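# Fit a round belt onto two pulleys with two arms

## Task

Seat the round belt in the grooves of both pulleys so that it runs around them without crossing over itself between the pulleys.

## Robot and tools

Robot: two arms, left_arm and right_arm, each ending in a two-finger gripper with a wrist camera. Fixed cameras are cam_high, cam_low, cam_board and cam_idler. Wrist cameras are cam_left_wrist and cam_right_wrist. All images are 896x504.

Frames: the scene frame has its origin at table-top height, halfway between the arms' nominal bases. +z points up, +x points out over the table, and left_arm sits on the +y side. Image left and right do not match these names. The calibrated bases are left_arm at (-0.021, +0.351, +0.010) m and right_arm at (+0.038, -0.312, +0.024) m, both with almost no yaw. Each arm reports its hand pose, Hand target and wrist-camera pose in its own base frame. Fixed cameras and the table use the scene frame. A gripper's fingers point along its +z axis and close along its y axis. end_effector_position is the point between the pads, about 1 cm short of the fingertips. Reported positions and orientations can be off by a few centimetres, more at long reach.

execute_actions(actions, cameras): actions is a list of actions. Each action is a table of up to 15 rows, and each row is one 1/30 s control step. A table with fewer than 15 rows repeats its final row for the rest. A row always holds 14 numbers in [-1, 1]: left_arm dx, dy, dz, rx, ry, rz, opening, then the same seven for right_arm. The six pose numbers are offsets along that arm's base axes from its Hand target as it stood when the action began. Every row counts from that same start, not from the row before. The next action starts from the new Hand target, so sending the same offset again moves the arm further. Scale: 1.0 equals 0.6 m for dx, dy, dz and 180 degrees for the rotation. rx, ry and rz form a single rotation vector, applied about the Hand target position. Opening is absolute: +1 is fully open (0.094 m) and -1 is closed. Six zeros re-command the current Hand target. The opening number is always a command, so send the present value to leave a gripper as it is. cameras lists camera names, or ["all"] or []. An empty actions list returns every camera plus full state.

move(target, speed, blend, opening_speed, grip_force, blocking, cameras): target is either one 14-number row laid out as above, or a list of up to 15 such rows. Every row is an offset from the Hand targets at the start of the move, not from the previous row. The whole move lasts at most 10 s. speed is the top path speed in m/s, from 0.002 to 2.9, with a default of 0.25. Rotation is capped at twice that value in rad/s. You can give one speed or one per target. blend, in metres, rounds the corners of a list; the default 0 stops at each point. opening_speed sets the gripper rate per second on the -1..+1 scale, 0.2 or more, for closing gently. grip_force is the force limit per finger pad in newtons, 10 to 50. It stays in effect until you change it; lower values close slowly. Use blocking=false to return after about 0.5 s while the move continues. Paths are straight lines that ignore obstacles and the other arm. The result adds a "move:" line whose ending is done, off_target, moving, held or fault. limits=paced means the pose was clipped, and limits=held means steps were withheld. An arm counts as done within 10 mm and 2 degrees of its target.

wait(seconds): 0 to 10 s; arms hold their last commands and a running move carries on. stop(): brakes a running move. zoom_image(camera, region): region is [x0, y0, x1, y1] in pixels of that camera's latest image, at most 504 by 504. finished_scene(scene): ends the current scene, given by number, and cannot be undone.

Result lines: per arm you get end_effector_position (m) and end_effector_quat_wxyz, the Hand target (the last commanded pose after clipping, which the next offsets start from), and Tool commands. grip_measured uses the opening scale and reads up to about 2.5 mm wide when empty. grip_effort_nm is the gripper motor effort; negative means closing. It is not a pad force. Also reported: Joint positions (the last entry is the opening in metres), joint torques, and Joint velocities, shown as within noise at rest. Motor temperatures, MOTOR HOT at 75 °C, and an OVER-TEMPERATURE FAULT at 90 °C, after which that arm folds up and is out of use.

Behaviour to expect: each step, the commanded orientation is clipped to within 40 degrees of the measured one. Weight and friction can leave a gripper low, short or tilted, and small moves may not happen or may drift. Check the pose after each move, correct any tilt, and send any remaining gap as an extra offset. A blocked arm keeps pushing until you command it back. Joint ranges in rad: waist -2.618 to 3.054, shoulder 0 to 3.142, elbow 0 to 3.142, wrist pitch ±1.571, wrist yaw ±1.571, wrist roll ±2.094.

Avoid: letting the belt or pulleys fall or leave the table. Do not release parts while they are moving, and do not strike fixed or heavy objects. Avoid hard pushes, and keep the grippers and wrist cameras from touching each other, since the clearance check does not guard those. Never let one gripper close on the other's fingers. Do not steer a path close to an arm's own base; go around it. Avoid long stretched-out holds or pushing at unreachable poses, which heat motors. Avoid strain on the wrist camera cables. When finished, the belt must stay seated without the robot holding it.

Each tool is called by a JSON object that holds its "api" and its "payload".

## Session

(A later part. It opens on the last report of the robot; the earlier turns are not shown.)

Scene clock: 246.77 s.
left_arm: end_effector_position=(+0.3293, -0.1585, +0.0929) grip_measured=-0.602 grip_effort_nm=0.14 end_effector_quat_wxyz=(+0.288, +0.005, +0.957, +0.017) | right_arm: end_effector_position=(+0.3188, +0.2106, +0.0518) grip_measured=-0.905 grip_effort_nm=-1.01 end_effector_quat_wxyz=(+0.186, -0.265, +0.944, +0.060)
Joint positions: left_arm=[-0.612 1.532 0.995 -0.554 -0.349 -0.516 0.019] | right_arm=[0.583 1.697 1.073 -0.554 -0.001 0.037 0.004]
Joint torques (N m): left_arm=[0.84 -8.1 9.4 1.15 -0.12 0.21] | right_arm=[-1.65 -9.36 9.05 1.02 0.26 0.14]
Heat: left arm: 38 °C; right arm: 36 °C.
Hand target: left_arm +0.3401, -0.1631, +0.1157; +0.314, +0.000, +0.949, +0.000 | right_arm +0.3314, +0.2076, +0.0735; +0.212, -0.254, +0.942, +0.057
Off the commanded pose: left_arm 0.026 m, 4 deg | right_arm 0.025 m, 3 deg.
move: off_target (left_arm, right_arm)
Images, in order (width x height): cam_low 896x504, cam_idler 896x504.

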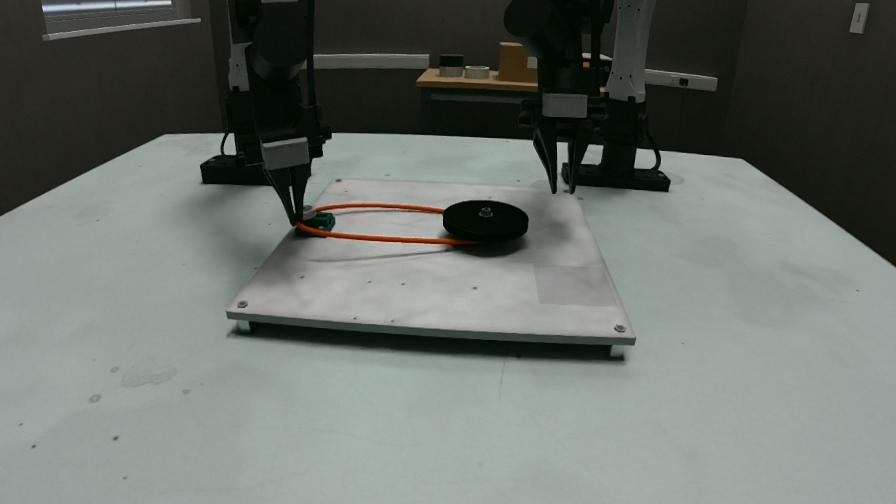

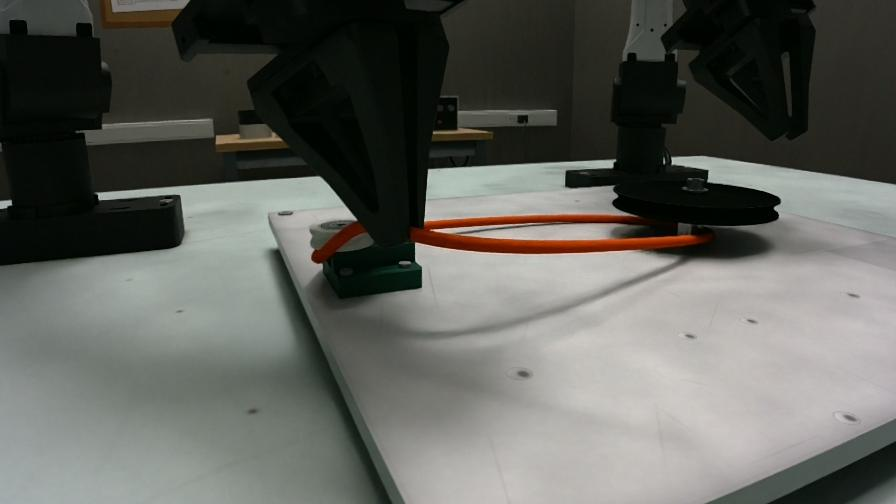

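{"api": "move", "payload": {"target": [[0,0,0,0,0,0,-0.6,-0.02,-0.06,-0.03,0,0,0,-1],[0,0,0,0,0,0,-0.6,-0.04,-0.06,0.05,0,0,0,-1],[0,0,0,0,0,0,-0.6,-0.03,0.03,0.07,0,0,0,-1]], "speed": 0.12, "cameras": ["cam_idler","cam_low"]}}

Scene clock: 250.33 s.
left_arm: end_effector_position=(+0.3293, -0.1585, +0.0929) grip_measured=-0.602 grip_effort_nm=0.14 end_effector_quat_wxyz=(+0.288, +0.005, +0.957, +0.017) | right_arm: end_effector_position=(+0.3074, +0.2241, +0.1101) grip_measured=-0.905 grip_effort_nm=-1.01 end_effector_quat_wxyz=(+0.206, -0.259, +0.942, +0.064)
Joint positions: left_arm=[-0.612 1.532 0.995 -0.554 -0.349 -0.516 0.019] | right_arm=[0.644 1.6 1.192 -0.73 0.032 0.101 0.004]
Joint torques (N m): left_arm=[0.84 -8.1 9.39 1.15 -0.12 0.21] | right_arm=[-0.02 -5.2 8.9 1.16 0.31 0.15]
Heat: left arm: 39 °C; right arm: 37 °C.
Hand target: left_arm +0.3401, -0.1631, +0.1157; +0.314, +0.000, +0.949, +0.000 | right_arm +0.3135, +0.2256, +0.1156; +0.212, -0.253, +0.942, +0.057
Off the commanded pose: left_arm 0.026 m, 4 deg | right_arm 0.008 m, 1 deg.
move: off_target (left_arm)
Images, in order (width x height): cam_low 896x504, cam_idler 896x504.

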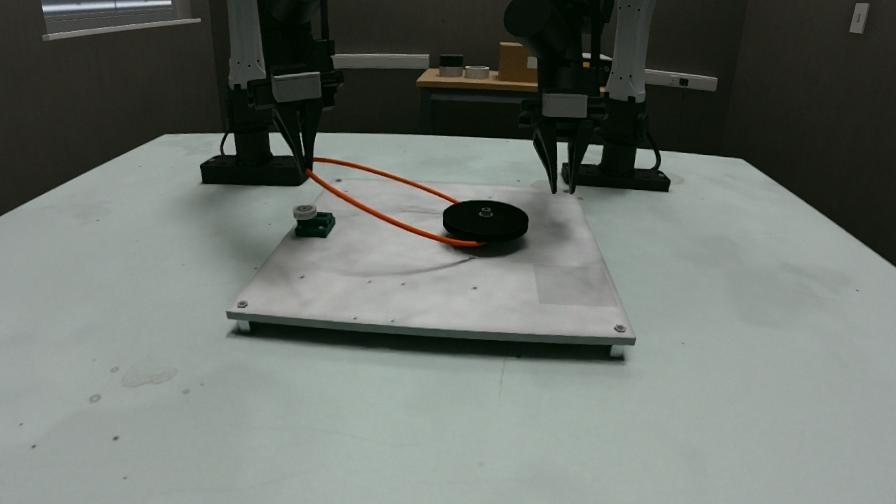

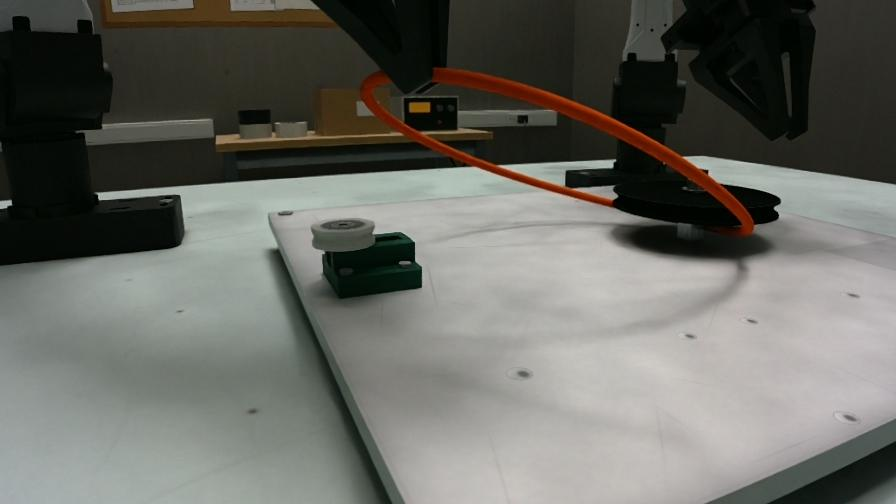

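{"api": "move", "payload": {"target": [[0,0.06,0.1,0,0,0,-0.6,0.005,0.13,-0.05,0,0,0,-1],[0,0.06,0.1,0,0,0,-0.6,0.005,0.15,-0.15,0,0,0,-1]], "speed": 0.15, "cameras": ["cam_idler","cam_low","cam_board"]}}

Scene clock: 253.67 s.
left_arm: end_effector_position=(+0.3329, -0.1242, +0.1546) grip_measured=-0.602 grip_effort_nm=0.14 end_effector_quat_wxyz=(+0.290, +0.002, +0.957, +0.016) | right_arm: end_effector_position=(+0.3157, +0.3145, +0.0290) grip_measured=-0.905 grip_effort_nm=-1.01 end_effector_quat_wxyz=(+0.207, -0.257, +0.942, +0.060)
Joint positions: left_arm=[-0.501 1.421 1.137 -0.769 -0.297 -0.417 0.019] | right_arm=[0.829 1.941 1.27 -0.48 0.116 0.272 0.004]
Joint torques (N m): left_arm=[0.76 -6.98 9.69 1.19 -0.01 0.21] | right_arm=[0.27 -7.66 5.82 1.37 0.31 0.23]
Heat: left arm: 39 °C; right arm: 37 °C.
Hand target: left_arm +0.3401, -0.1273, +0.1757; +0.314, +0.000, +0.949, +0.000 | right_arm +0.3164, +0.3155, +0.0254; +0.212, -0.253, +0.942, +0.057
Off the commanded pose: left_arm 0.022 m, 3 deg | right_arm 0.004 m, 1 deg.
move: off_target (left_arm)
Images, in order (width x height): cam_low 896x504, cam_board 896x504, cam_idler 896x504.

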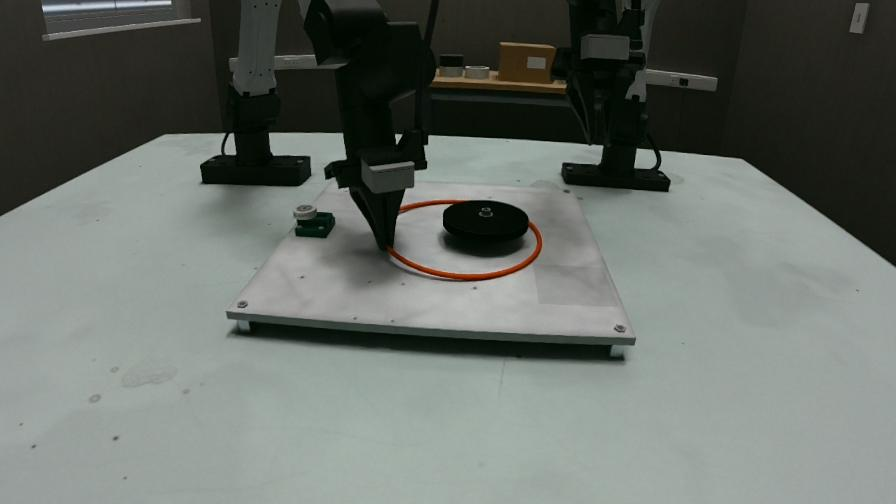

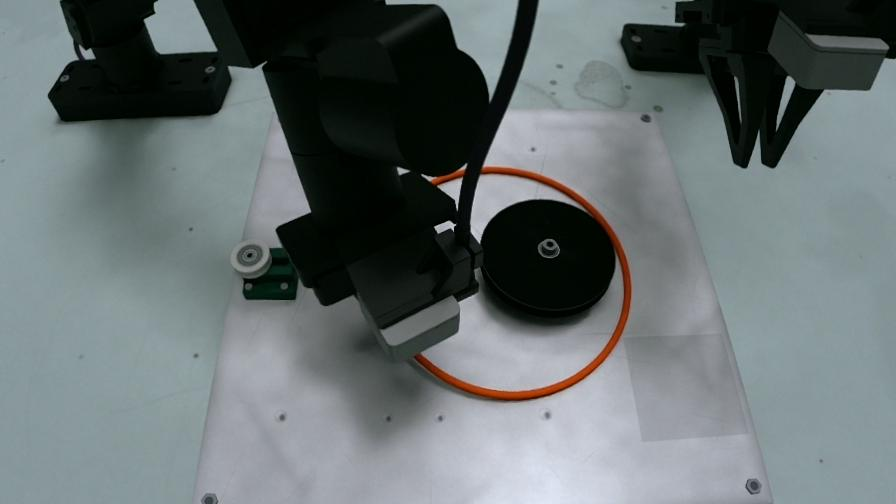

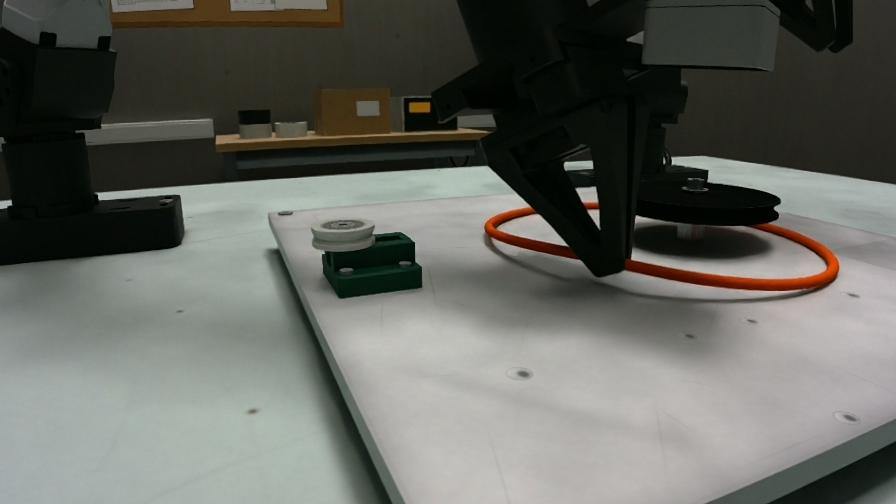

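{"api": "move", "payload": {"target": [[0,0,0,0,0,0,-0.6,-0.023,0,0,0,0,0,-1],[0,0,0,0,0,0,-0.6,-0.023,0,-0.008,0,0,0,-0.7],[0,0,0,0,0,0,-0.6,-0.023,0,0.08,0,0,0,-0.7],[0,0,0,0,0,0,-0.6,-0.023,-0.15,0.14,0,0,0,-0.7]], "speed": 0.15, "cameras": ["cam_idler","cam_low","cam_board"]}}

Scene clock: 259.53 s.
left_arm: end_effector_position=(+0.3329, -0.1242, +0.1546) grip_measured=-0.602 grip_effort_nm=0.14 end_effector_quat_wxyz=(+0.290, +0.002, +0.957, +0.016) | right_arm: end_effector_position=(+0.3084, +0.2282, +0.1088) grip_measured=-0.702 grip_effort_nm=0.11 end_effector_quat_wxyz=(+0.217, -0.249, +0.942, +0.052)
Joint positions: left_arm=[-0.501 1.421 1.137 -0.769 -0.297 -0.417 0.019] | right_arm=[0.672 1.605 1.185 -0.708 0.078 0.137 0.014]
Joint torques (N m): left_arm=[0.75 -6.98 9.69 1.19 -0.01 0.21] | right_arm=[-0.49 -7.94 5.38 1.14 -0.07 0.05]
Heat: left arm: 39 °C; right arm: 37 °C.
Hand target: left_arm +0.3401, -0.1273, +0.1757; +0.314, +0.000, +0.949, +0.000 | right_arm +0.3026, +0.2256, +0.1094; +0.212, -0.254, +0.942, +0.057
Off the commanded pose: left_arm 0.022 m, 3 deg | right_arm 0.006 m, 1 deg.
move: off_target (left_arm)
Images, in order (width x height): cam_low 896x504, cam_board 896x504, cam_idler 896x504.

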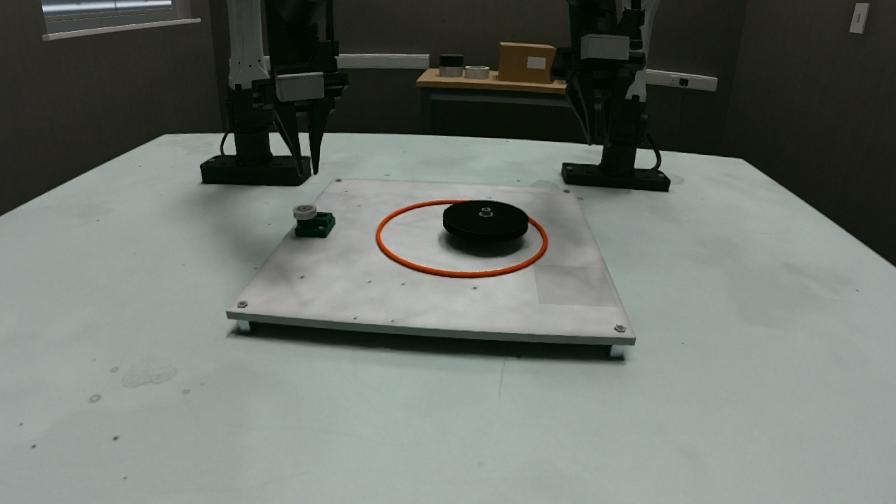

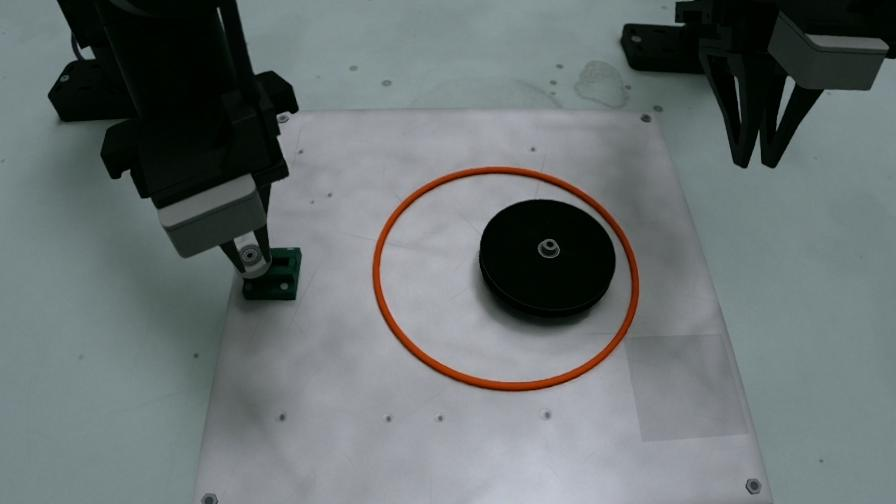

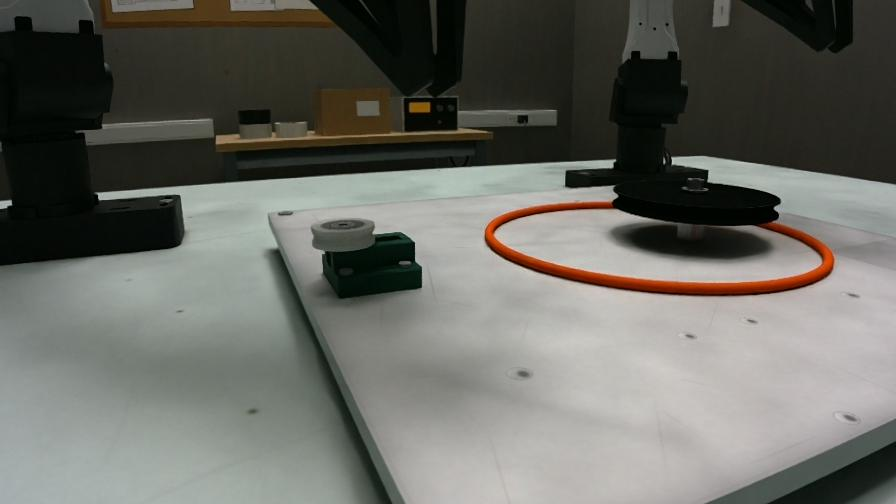

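{"api": "move", "payload": {"target": [[0,0,0,0,0,0,-0.6,-0.068,-0.13,0,0,0,-0.1667,-1],[0,0,0,0,0,0,-0.6,-0.068,-0.13,-0.11,0,0,-0.1667,-1],[0,0,0,0,0,0,-0.6,-0.068,-0.07,-0.11,0,0,-0.1667,-1]], "speed": 0.15, "cameras": ["cam_idler","cam_board"]}}

Scene clock: 265.63 s.
left_arm: end_effector_position=(+0.3329, -0.1242, +0.1546) grip_measured=-0.602 grip_effort_nm=0.14 end_effector_quat_wxyz=(+0.290, +0.002, +0.957, +0.016) | right_arm: end_effector_position=(+0.2554, +0.1799, +0.0385) grip_measured=-0.990 grip_effort_nm=-0.53 end_effector_quat_wxyz=(+0.210, -0.006, +0.978, +0.002)
Joint positions: left_arm=[-0.501 1.421 1.137 -0.769 -0.297 -0.417 0.019] | right_arm=[0.771 1.519 0.829 -0.564 0.286 0.712 0]
Joint torques (N m): left_arm=[0.75 -6.98 9.69 1.19 -0.01 0.21] | right_arm=[0.03 -3.95 7.99 0.86 0.46 0.24]
Heat: left arm: 40 °C; right arm: 37 °C.
Hand target: left_arm +0.3401, -0.1273, +0.1757; +0.314, +0.000, +0.949, +0.000 | right_arm +0.2618, +0.1836, +0.0435; +0.219, -0.001, +0.976, +0.000
Off the commanded pose: left_arm 0.022 m, 3 deg | right_arm 0.009 m, 1 deg.
move: off_target (left_arm)
Images, in order (width x height): cam_board 896x504, cam_idler 896x504.

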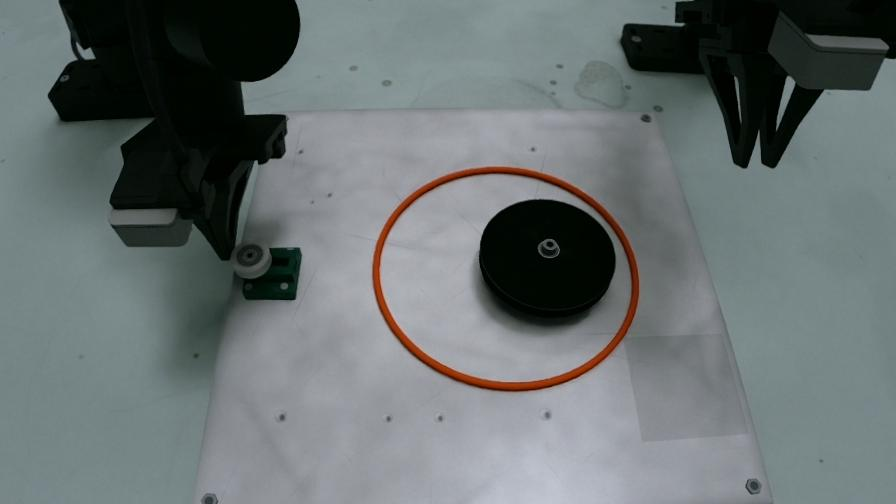

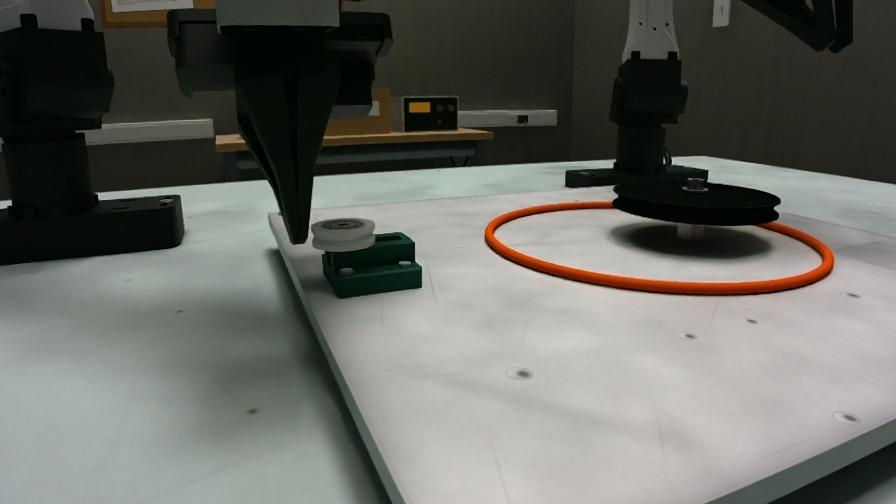

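{"api": "move", "payload": {"target": [[0,-0.06,0,0,0,0,-0.5,0.01,0.025,0,0,0,0,-1],[0,-0.073,-0.1,0,0,0,-0.5,0.01,-0.03,0,0,0,0,-1],[0,-0.073,-0.19,0,0,0,-0.5,0,-0.03,0.1,0,0,0,-0.6]], "speed": 0.12, "cameras": ["cam_idler","cam_board","cam_left_wrist"]}}

Scene clock: 270.13 s.
left_arm: end_effector_position=(+0.3376, -0.1698, +0.0617) grip_measured=-0.502 grip_effort_nm=0.14 end_effector_quat_wxyz=(+0.303, +0.007, +0.953, -0.001) | right_arm: end_effector_position=(+0.2603, +0.1594, +0.0930) grip_measured=-0.602 grip_effort_nm=0.11 end_effector_quat_wxyz=(+0.212, -0.003, +0.977, -0.014)
Joint positions: left_arm=[-0.618 1.597 0.907 -0.356 -0.335 -0.513 0.023] | right_arm=[0.716 1.419 0.968 -0.806 0.295 0.663 0.019]
Joint torques (N m): left_arm=[-0.64 -5.79 5.39 1.45 -0.36 -0.05] | right_arm=[0.51 -5.7 8.18 0.84 0.16 0.2]
Heat: left arm: 40 °C; right arm: 37 °C.
Hand target: left_arm +0.3402, -0.1710, +0.0617; +0.314, +0.000, +0.949, +0.000 | right_arm +0.2619, +0.1656, +0.1035; +0.219, -0.001, +0.976, +0.000
Off the commanded pose: left_arm 0.003 m, 2 deg | right_arm 0.012 m, 2 deg.
move: off_target (right_arm); target 3's new opening was sent with right_arm's hand 0.012 m and 2 deg from that target
camera_calibration:
cam_left_wrist: T_world_to_cam=[[-0.0123523, -0.999912, -0.00476915, -0.166445], [-0.980985, 0.0130421, -0.193646, 0.386279], [0.193691, 0.00228648, -0.98106, 0.0818945], [0, 0, 0, 1]] pos_world=[0.361015, -0.171656, 0.154351]
Images, in order (width x height): cam_board 896x504, cam_idler 896x504, cam_left_wrist 896x504.

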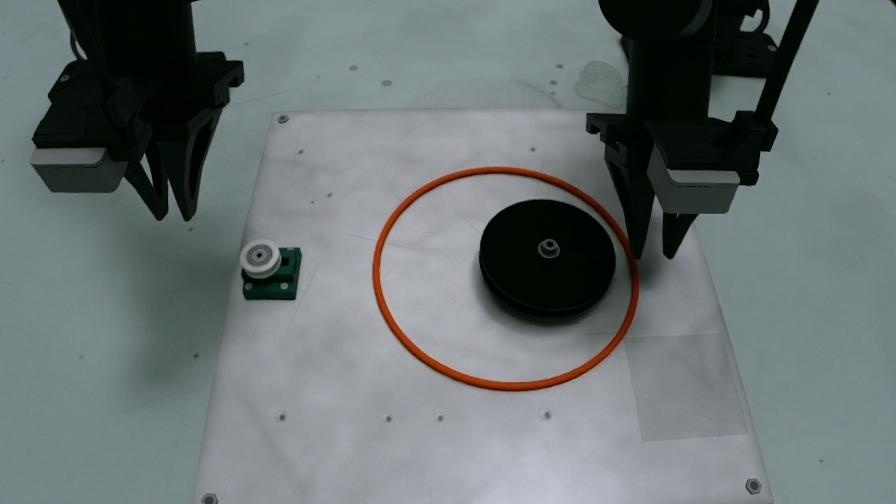

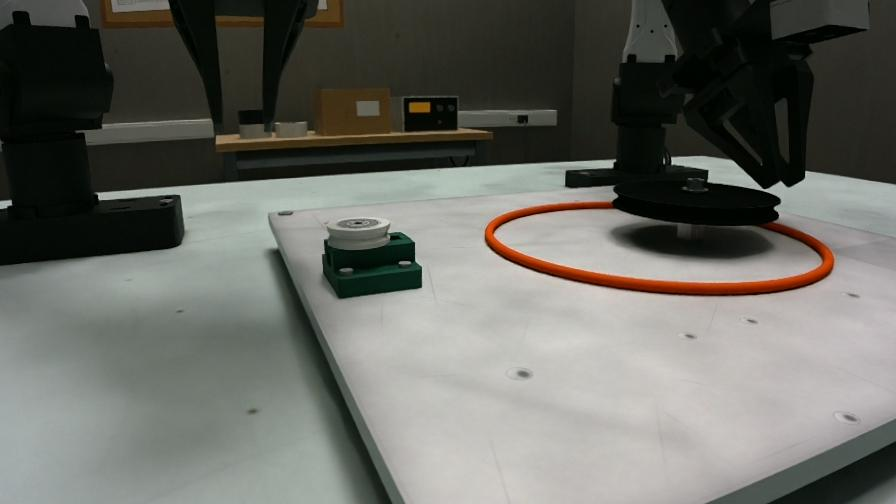

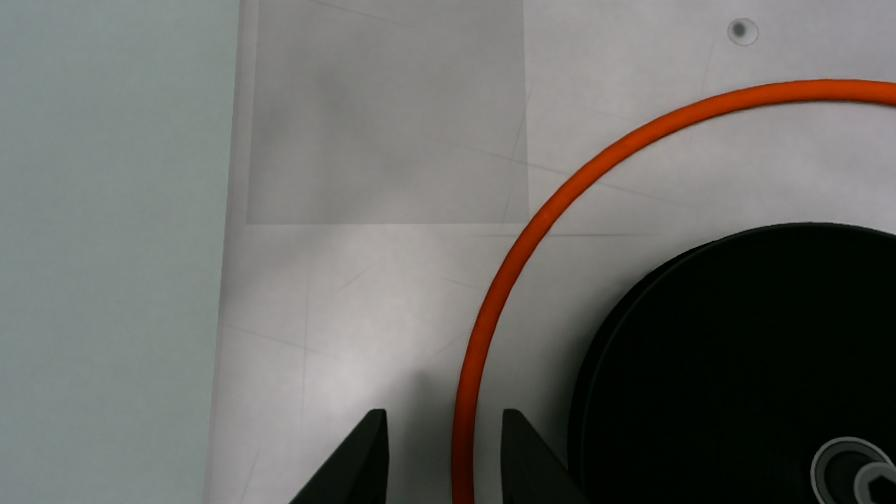

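{"api": "move", "payload": {"target": [[0,0,-0.051,0,0,0,-0.6,0.007,0.1,0,0,0,0,-0.5],[0,0,-0.051,0,0,0,-1,0.007,0.197,-0.06,0,0,0,-0.5]], "speed": 0.12, "opening_speed": 1, "cameras": ["cam_idler","cam_board","cam_right_wrist"]}}

Scene clock: 273.90 s.
left_arm: end_effector_position=(+0.3392, -0.1703, +0.0334) grip_measured=-0.926 grip_effort_nm=-0.99 end_effector_quat_wxyz=(+0.306, +0.005, +0.952, -0.002) | right_arm: end_effector_position=(+0.2584, +0.2751, +0.0618) grip_measured=-0.502 grip_effort_nm=0.11 end_effector_quat_wxyz=(+0.204, -0.008, +0.979, -0.008)
Joint positions: left_arm=[-0.618 1.658 0.84 -0.22 -0.339 -0.515 0.003] | right_arm=[0.973 1.795 1.243 -0.789 0.344 0.917 0.023]
Joint torques (N m): left_arm=[-0.64 -5.64 4.83 1.46 -0.33 -0.03] | right_arm=[0.13 -6.23 8.2 0.88 0.52 0.23]
Heat: left arm: 40 °C; right arm: 37 °C.
Hand target: left_arm +0.3402, -0.1710, +0.0312; +0.314, +0.000, +0.949, +0.000 | right_arm +0.2661, +0.2837, +0.0675; +0.219, -0.001, +0.976, +0.000
Off the commanded pose: left_arm 0.003 m, 1 deg | right_arm 0.013 m, 2 deg.
move: off_target (right_arm)
camera_calibration:
cam_right_wrist: T_world_to_cam=[[0.0113793, -0.999689, 0.022196, 0.272712], [-0.999711, -0.0109035, 0.0214421, 0.298791], [-0.0211934, -0.0224336, -0.999524, 0.164343], [0, 0, 0, 1]] pos_world=[0.299084, 0.279572, 0.151805]
Images, in order (width x height): cam_board 896x504, cam_idler 896x504, cam_right_wrist 896x504.

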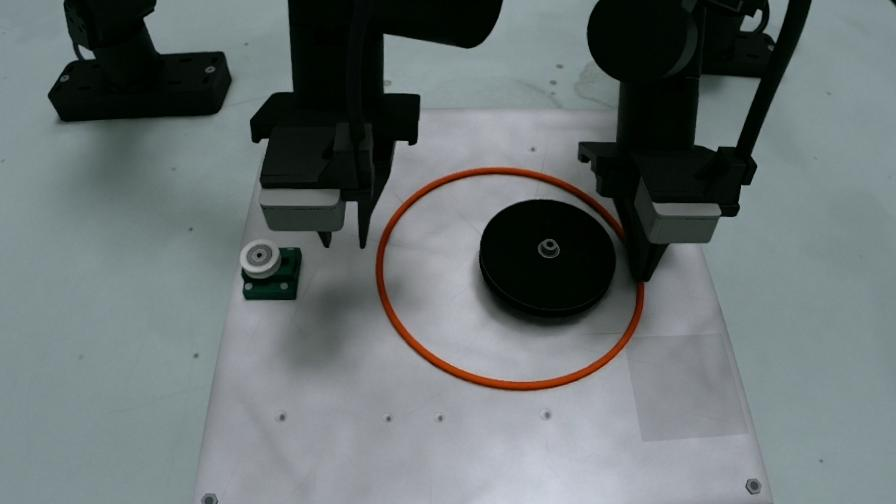

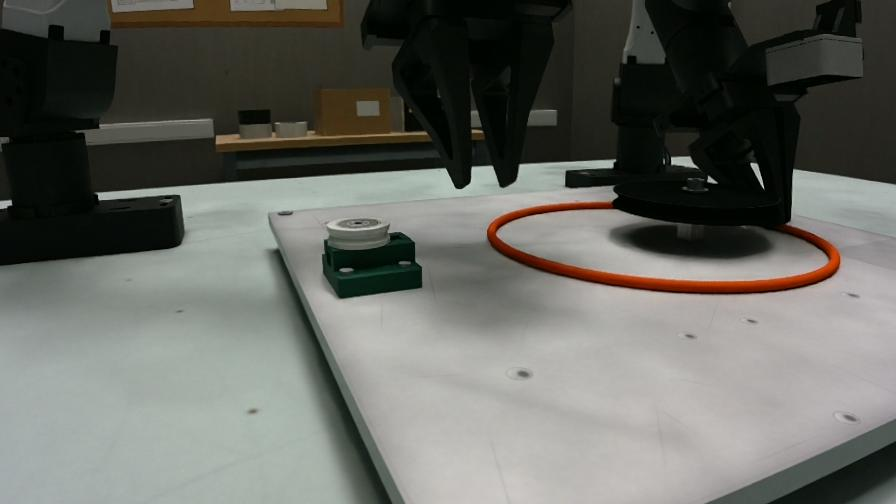

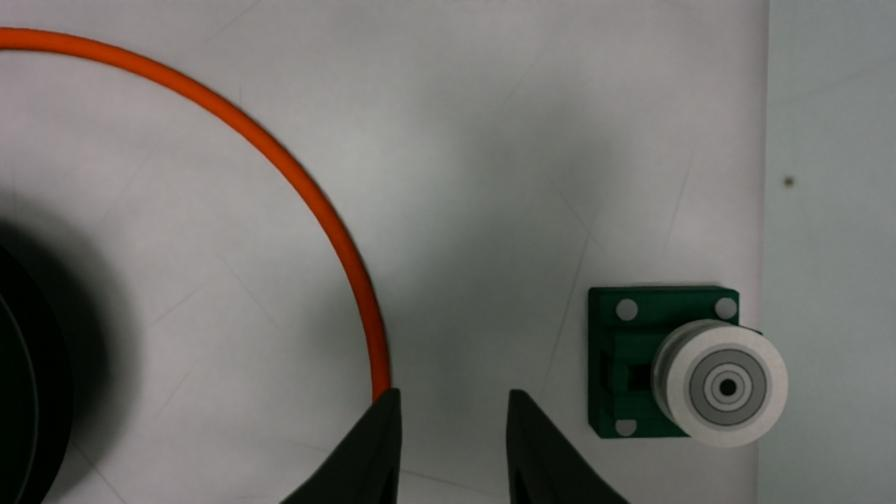

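{"api": "move", "payload": {"target": [[0,0,0,0,0,0,-1,0,0.027,0,0,0,0,-0.4],[0,0,0,0,0,0,-1,0,0.024,-0.05,0,0,0,-0.4]], "speed": 0.1, "cameras": ["cam_right_wrist","cam_idler"]}}

Scene clock: 276.40 s.
left_arm: end_effector_position=(+0.3392, -0.1703, +0.0334) grip_measured=-0.927 grip_effort_nm=-1.01 end_effector_quat_wxyz=(+0.306, +0.005, +0.952, -0.002) | right_arm: end_effector_position=(+0.2647, +0.2993, +0.0421) grip_measured=-0.402 grip_effort_nm=0.11 end_effector_quat_wxyz=(+0.214, -0.005, +0.977, +0.005)
Joint positions: left_arm=[-0.618 1.658 0.84 -0.22 -0.339 -0.515 0.003] | right_arm=[0.997 1.882 1.264 -0.699 0.351 0.942 0.028]
Joint torques (N m): left_arm=[-0.64 -5.64 4.85 1.46 -0.33 -0.03] | right_arm=[-0.05 -7.13 5.24 0.93 0.55 0.15]
Heat: left arm: 40 °C; right arm: 37 °C.
Hand target: left_arm +0.3402, -0.1710, +0.0312; +0.314, +0.000, +0.949, +0.000 | right_arm +0.2661, +0.2981, +0.0374; +0.219, -0.001, +0.976, +0.000
Off the commanded pose: left_arm 0.003 m, 1 deg | right_arm 0.005 m, 1 deg.
move: done
camera_calibration:
cam_right_wrist: T_world_to_cam=[[0.0109704, -0.999927, -0.00498608, 0.298535], [-0.999938, -0.0109787, 0.00163901, 0.306721], [-0.00169363, 0.00496779, -0.999986, 0.131957], [0, 0, 0, 1]] pos_world=[0.303651, 0.301225, 0.132941]
Images, in order (width x height): cam_idler 896x504, cam_right_wrist 896x504.

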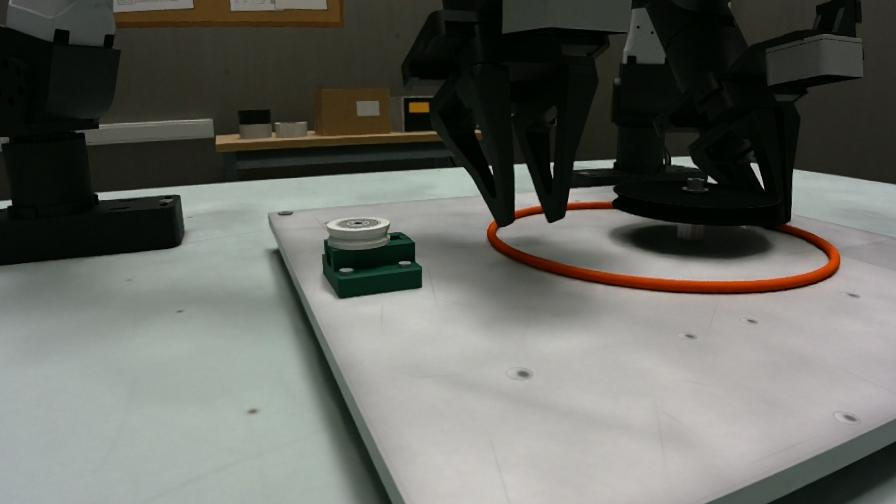

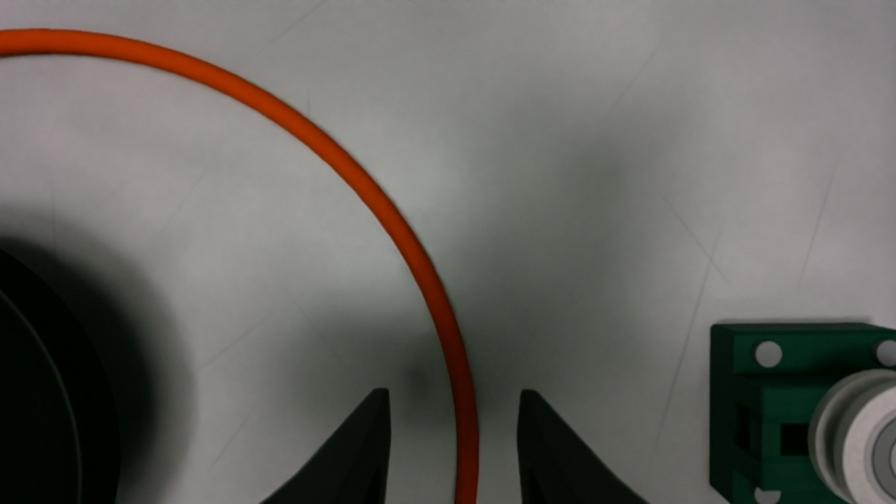

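{"api": "move", "payload": {"target": [[0,0,0,0,0,0,-1,0,0,-0.027,0,0,0,-0.4],[0,0,0,0,0,0,-1,0,0,-0.027,0,0,0,-1],[0,0,0.09,0,0,0,-1,0,0,0.06,0,0,0,-1],[0,0,0.042,0,0,0,-1,0,0,0.014,0,0,0,-1]], "speed": 0.1, "opening_speed": 1, "cameras": ["cam_low","cam_idler","cam_board"]}}

{"api": "zoom_image", "payload": {"camera": "cam_idler", "region": [420, 120, 880, 320]}}

{"api": "zoom_image", "payload": {"camera": "cam_low", "region": [280, 160, 600, 300]}}

Scene clock: 281.87 s.
left_arm: end_effector_position=(+0.3372, -0.1689, +0.0557) grip_measured=-0.927 grip_effort_nm=-1.01 end_effector_quat_wxyz=(+0.302, +0.006, +0.953, +0.001) | right_arm: end_effector_position=(+0.2652, +0.2995, +0.0513) grip_measured=-0.990 grip_effort_nm=-0.52 end_effector_quat_wxyz=(+0.215, -0.004, +0.977, +0.005)
Joint positions: left_arm=[-0.618 1.607 0.893 -0.335 -0.339 -0.515 0.003] | right_arm=[0.997 1.87 1.286 -0.73 0.353 0.942 0]
Joint torques (N m): left_arm=[-0.64 -5.89 5.38 1.46 -0.33 -0.03] | right_arm=[0.06 -6.89 5.33 1.03 0.47 0.21]
Heat: left arm: 39 °C; right arm: 37 °C.
Hand target: left_arm +0.3402, -0.1710, +0.0564; +0.314, +0.000, +0.949, +0.000 | right_arm +0.2660, +0.2981, +0.0457; +0.219, -0.001, +0.976, +0.000
Off the commanded pose: left_arm 0.004 m, 2 deg | right_arm 0.006 m, 1 deg.
move: done
Images, in order (width x height): cam_low 896x504, cam_board 896x504, cam_idler 896x504.

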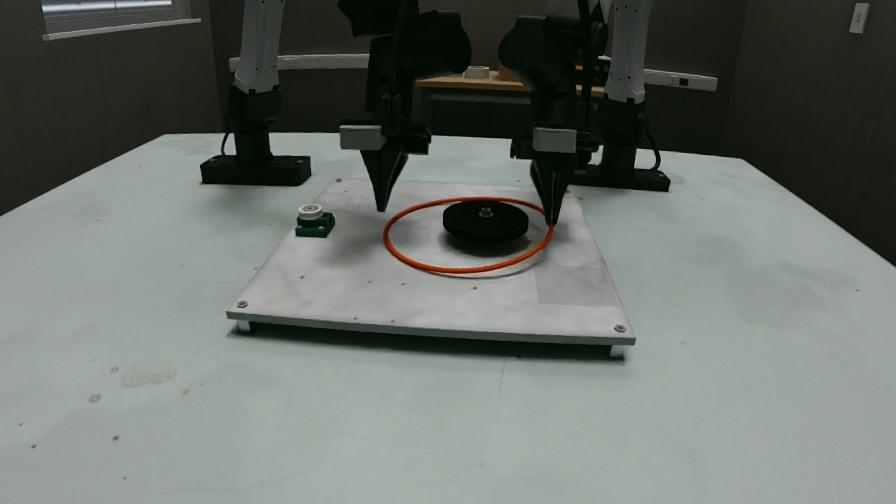

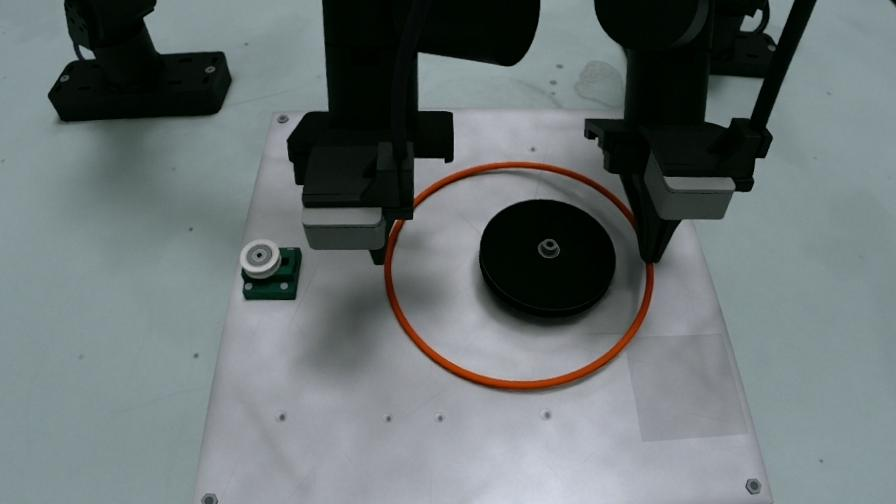

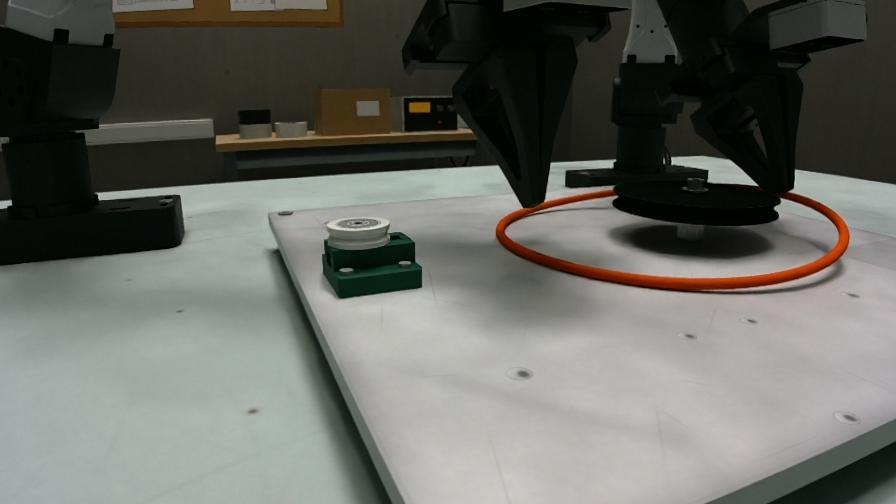

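Scaled by 1.096 from the camera's 896x504 image, which has a finer 1280x720 frame.

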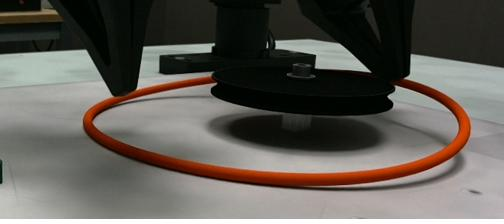

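Scaled by 1.575 from the camera's 896x504 image, which has a finer 1280x720 frame.

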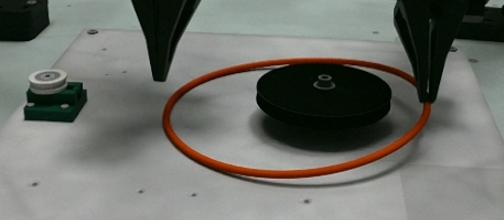

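{"api": "move", "payload": {"target": [[0,0,-0.042,0,0,0,-1,0,0,0.03,0,0,0,-0.4],[0,0,-0.042,0,0,0,-1,0,0.006,-0.036,0,0,0,-0.4]], "speed": 0.1, "cameras": ["cam_right_wrist","cam_idler"]}}

Scene clock: 284.30 s.
left_arm: end_effector_position=(+0.3386, -0.1703, +0.0333) grip_measured=-0.927 grip_effort_nm=-1.01 end_effector_quat_wxyz=(+0.305, +0.006, +0.952, -0.001) | right_arm: end_effector_position=(+0.2664, +0.3012, +0.0285) grip_measured=-0.402 grip_effort_nm=0.11 end_effector_quat_wxyz=(+0.213, -0.003, +0.977, +0.003)
Joint positions: left_arm=[-0.62 1.658 0.84 -0.223 -0.341 -0.515 0.003] | right_arm=[0.997 1.914 1.25 -0.656 0.353 0.946 0.028]
Joint torques (N m): left_arm=[-0.49 -5.61 4.83 1.48 -0.31 -0.03] | right_arm=[0.47 -7.23 5.26 0.94 0.52 0.22]
Heat: left arm: 39 °C; right arm: 38 °C.
Hand target: left_arm +0.3401, -0.1711, +0.0311; +0.314, +0.000, +0.949, +0.000 | right_arm +0.2660, +0.3016, +0.0242; +0.219, -0.001, +0.976, +0.000
Off the commanded pose: left_arm 0.003 m, 1 deg | right_arm 0.004 m, 1 deg.
move: done
camera_calibration:
cam_right_wrist: T_world_to_cam=[[0.00650412, -0.999976, -0.00232712, 0.301512], [-0.999977, -0.00650859, 0.00191944, 0.307093], [-0.00193454, 0.00231459, -0.999995, 0.119226], [0, 0, 0, 1]] pos_world=[0.305356, 0.303228, 0.119338]
Images, in order (width x height): cam_idler 896x504, cam_right_wrist 896x504.

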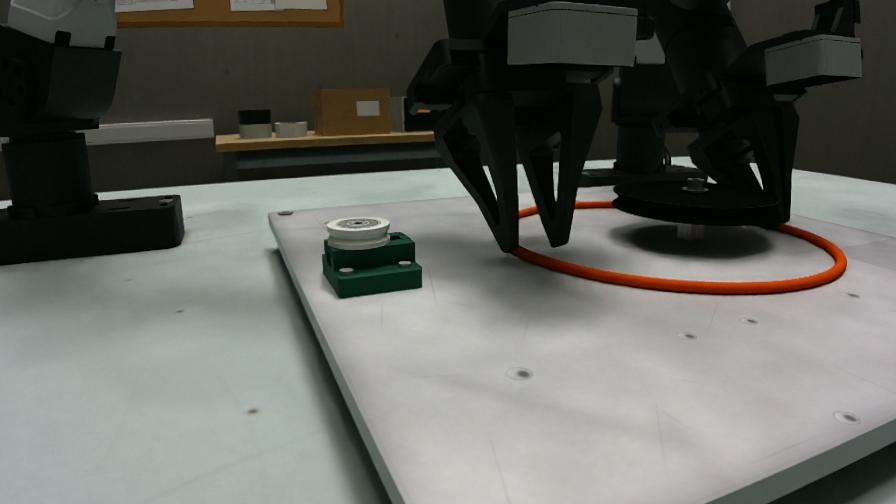

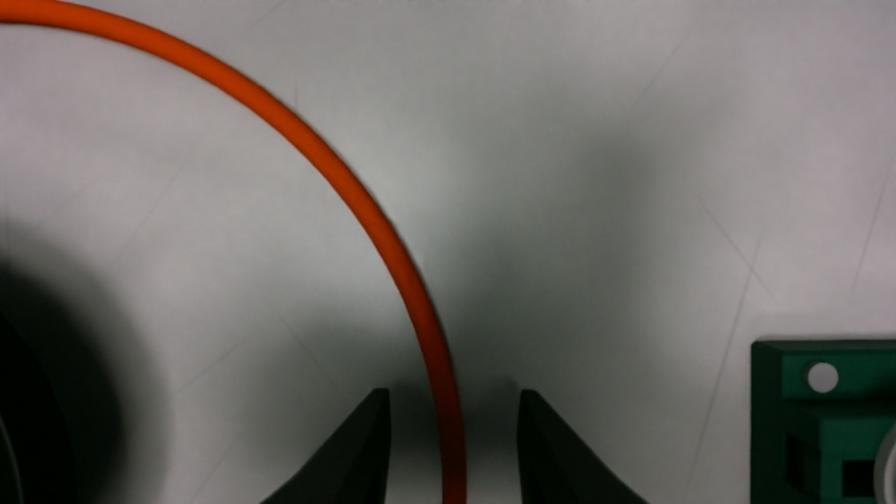

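{"api": "move", "payload": {"target": [[0,0,0,0,0,0,-1,0,0.004,-0.012,0,0,0,-0.4],[0,0,0,0,0,0,-1,0,0.004,-0.012,0,0,0,-1],[0,0,0.09,0,0,0,-1,0,0.004,0.075,0,0,0,-1],[0,0,0.045,0,0,0,-1,0,-0.01,0.034,0,0,0,-1]], "speed": 0.1, "opening_speed": 1, "cameras": ["cam_low","cam_idler","cam_board"]}}

{"api": "zoom_image", "payload": {"camera": "cam_idler", "region": [420, 120, 880, 320]}}

{"api": "zoom_image", "payload": {"camera": "cam_low", "region": [280, 160, 600, 300]}}

Scene clock: 288.97 s.
left_arm: end_effector_position=(+0.3374, -0.1695, +0.0581) grip_measured=-0.927 grip_effort_nm=-1.01 end_effector_quat_wxyz=(+0.303, +0.006, +0.953, +0.001) | right_arm: end_effector_position=(+0.2623, +0.2970, +0.0391) grip_measured=-0.949 grip_effort_nm=-1.01 end_effector_quat_wxyz=(+0.208, -0.005, +0.978, -0.006)
Joint positions: left_arm=[-0.62 1.603 0.898 -0.342 -0.341 -0.515 0.003] | right_arm=[1.001 1.894 1.272 -0.721 0.356 0.95 0.002]
Joint torques (N m): left_arm=[-0.49 -5.82 5.37 1.44 -0.31 -0.04] | right_arm=[-0.69 -9.42 4.98 0.86 0.46 0.08]
Heat: left arm: 39 °C; right arm: 38 °C.
Hand target: left_arm +0.3401, -0.1711, +0.0581; +0.314, +0.000, +0.949, +0.000 | right_arm +0.2660, +0.2957, +0.0446; +0.219, -0.001, +0.976, +0.000
Off the commanded pose: left_arm 0.003 m, 1 deg | right_arm 0.007 m, 2 deg.
move: done
Images, in order (width x height): cam_low 896x504, cam_board 896x504, cam_idler 896x504.

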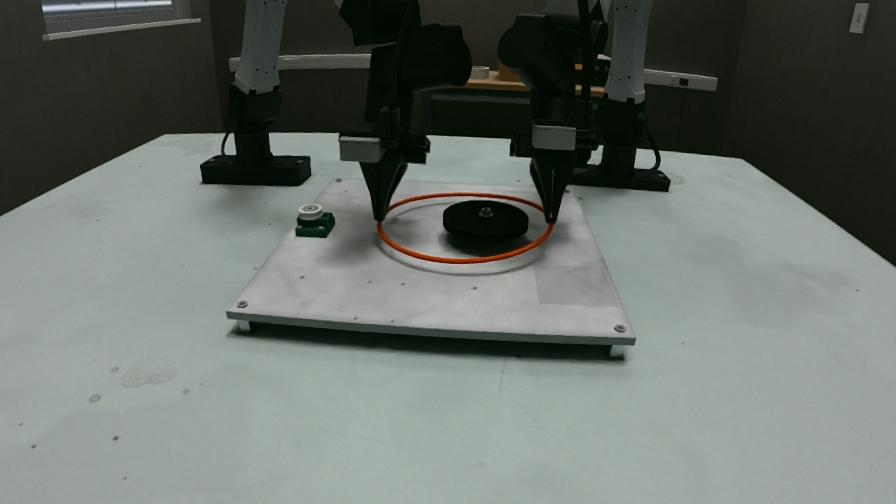

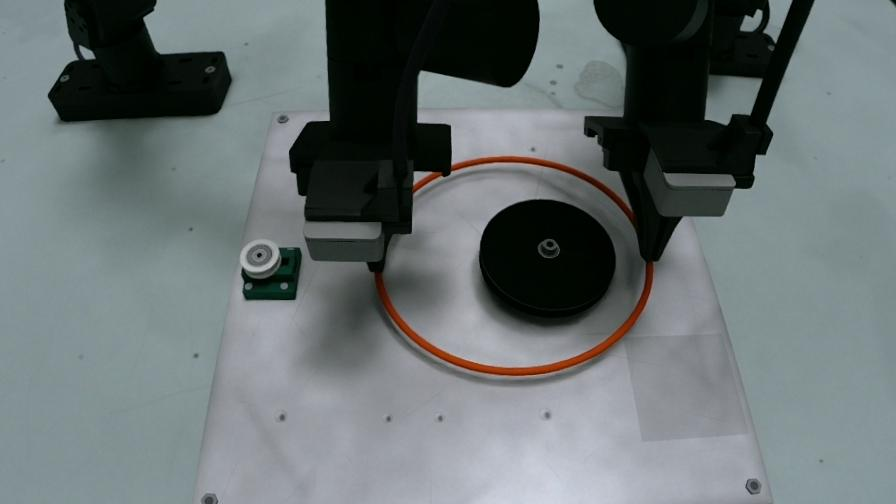

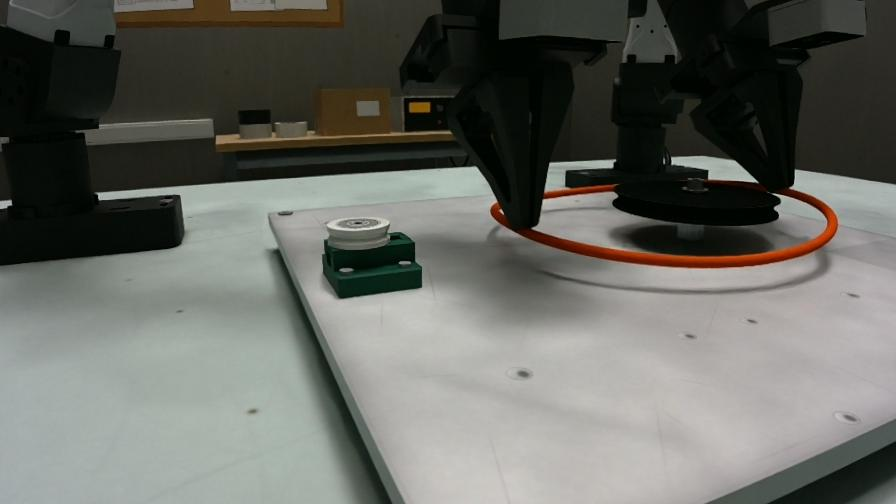

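Scaled by 1.096 from the camera's 896x504 image, which has a finer 1280x720 frame.

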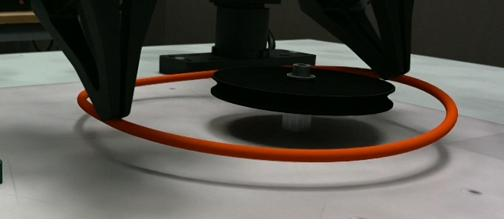

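Scaled by 1.575 from the camera's 896x504 image, which has a finer 1280x720 frame.

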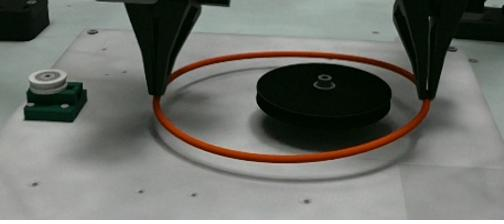

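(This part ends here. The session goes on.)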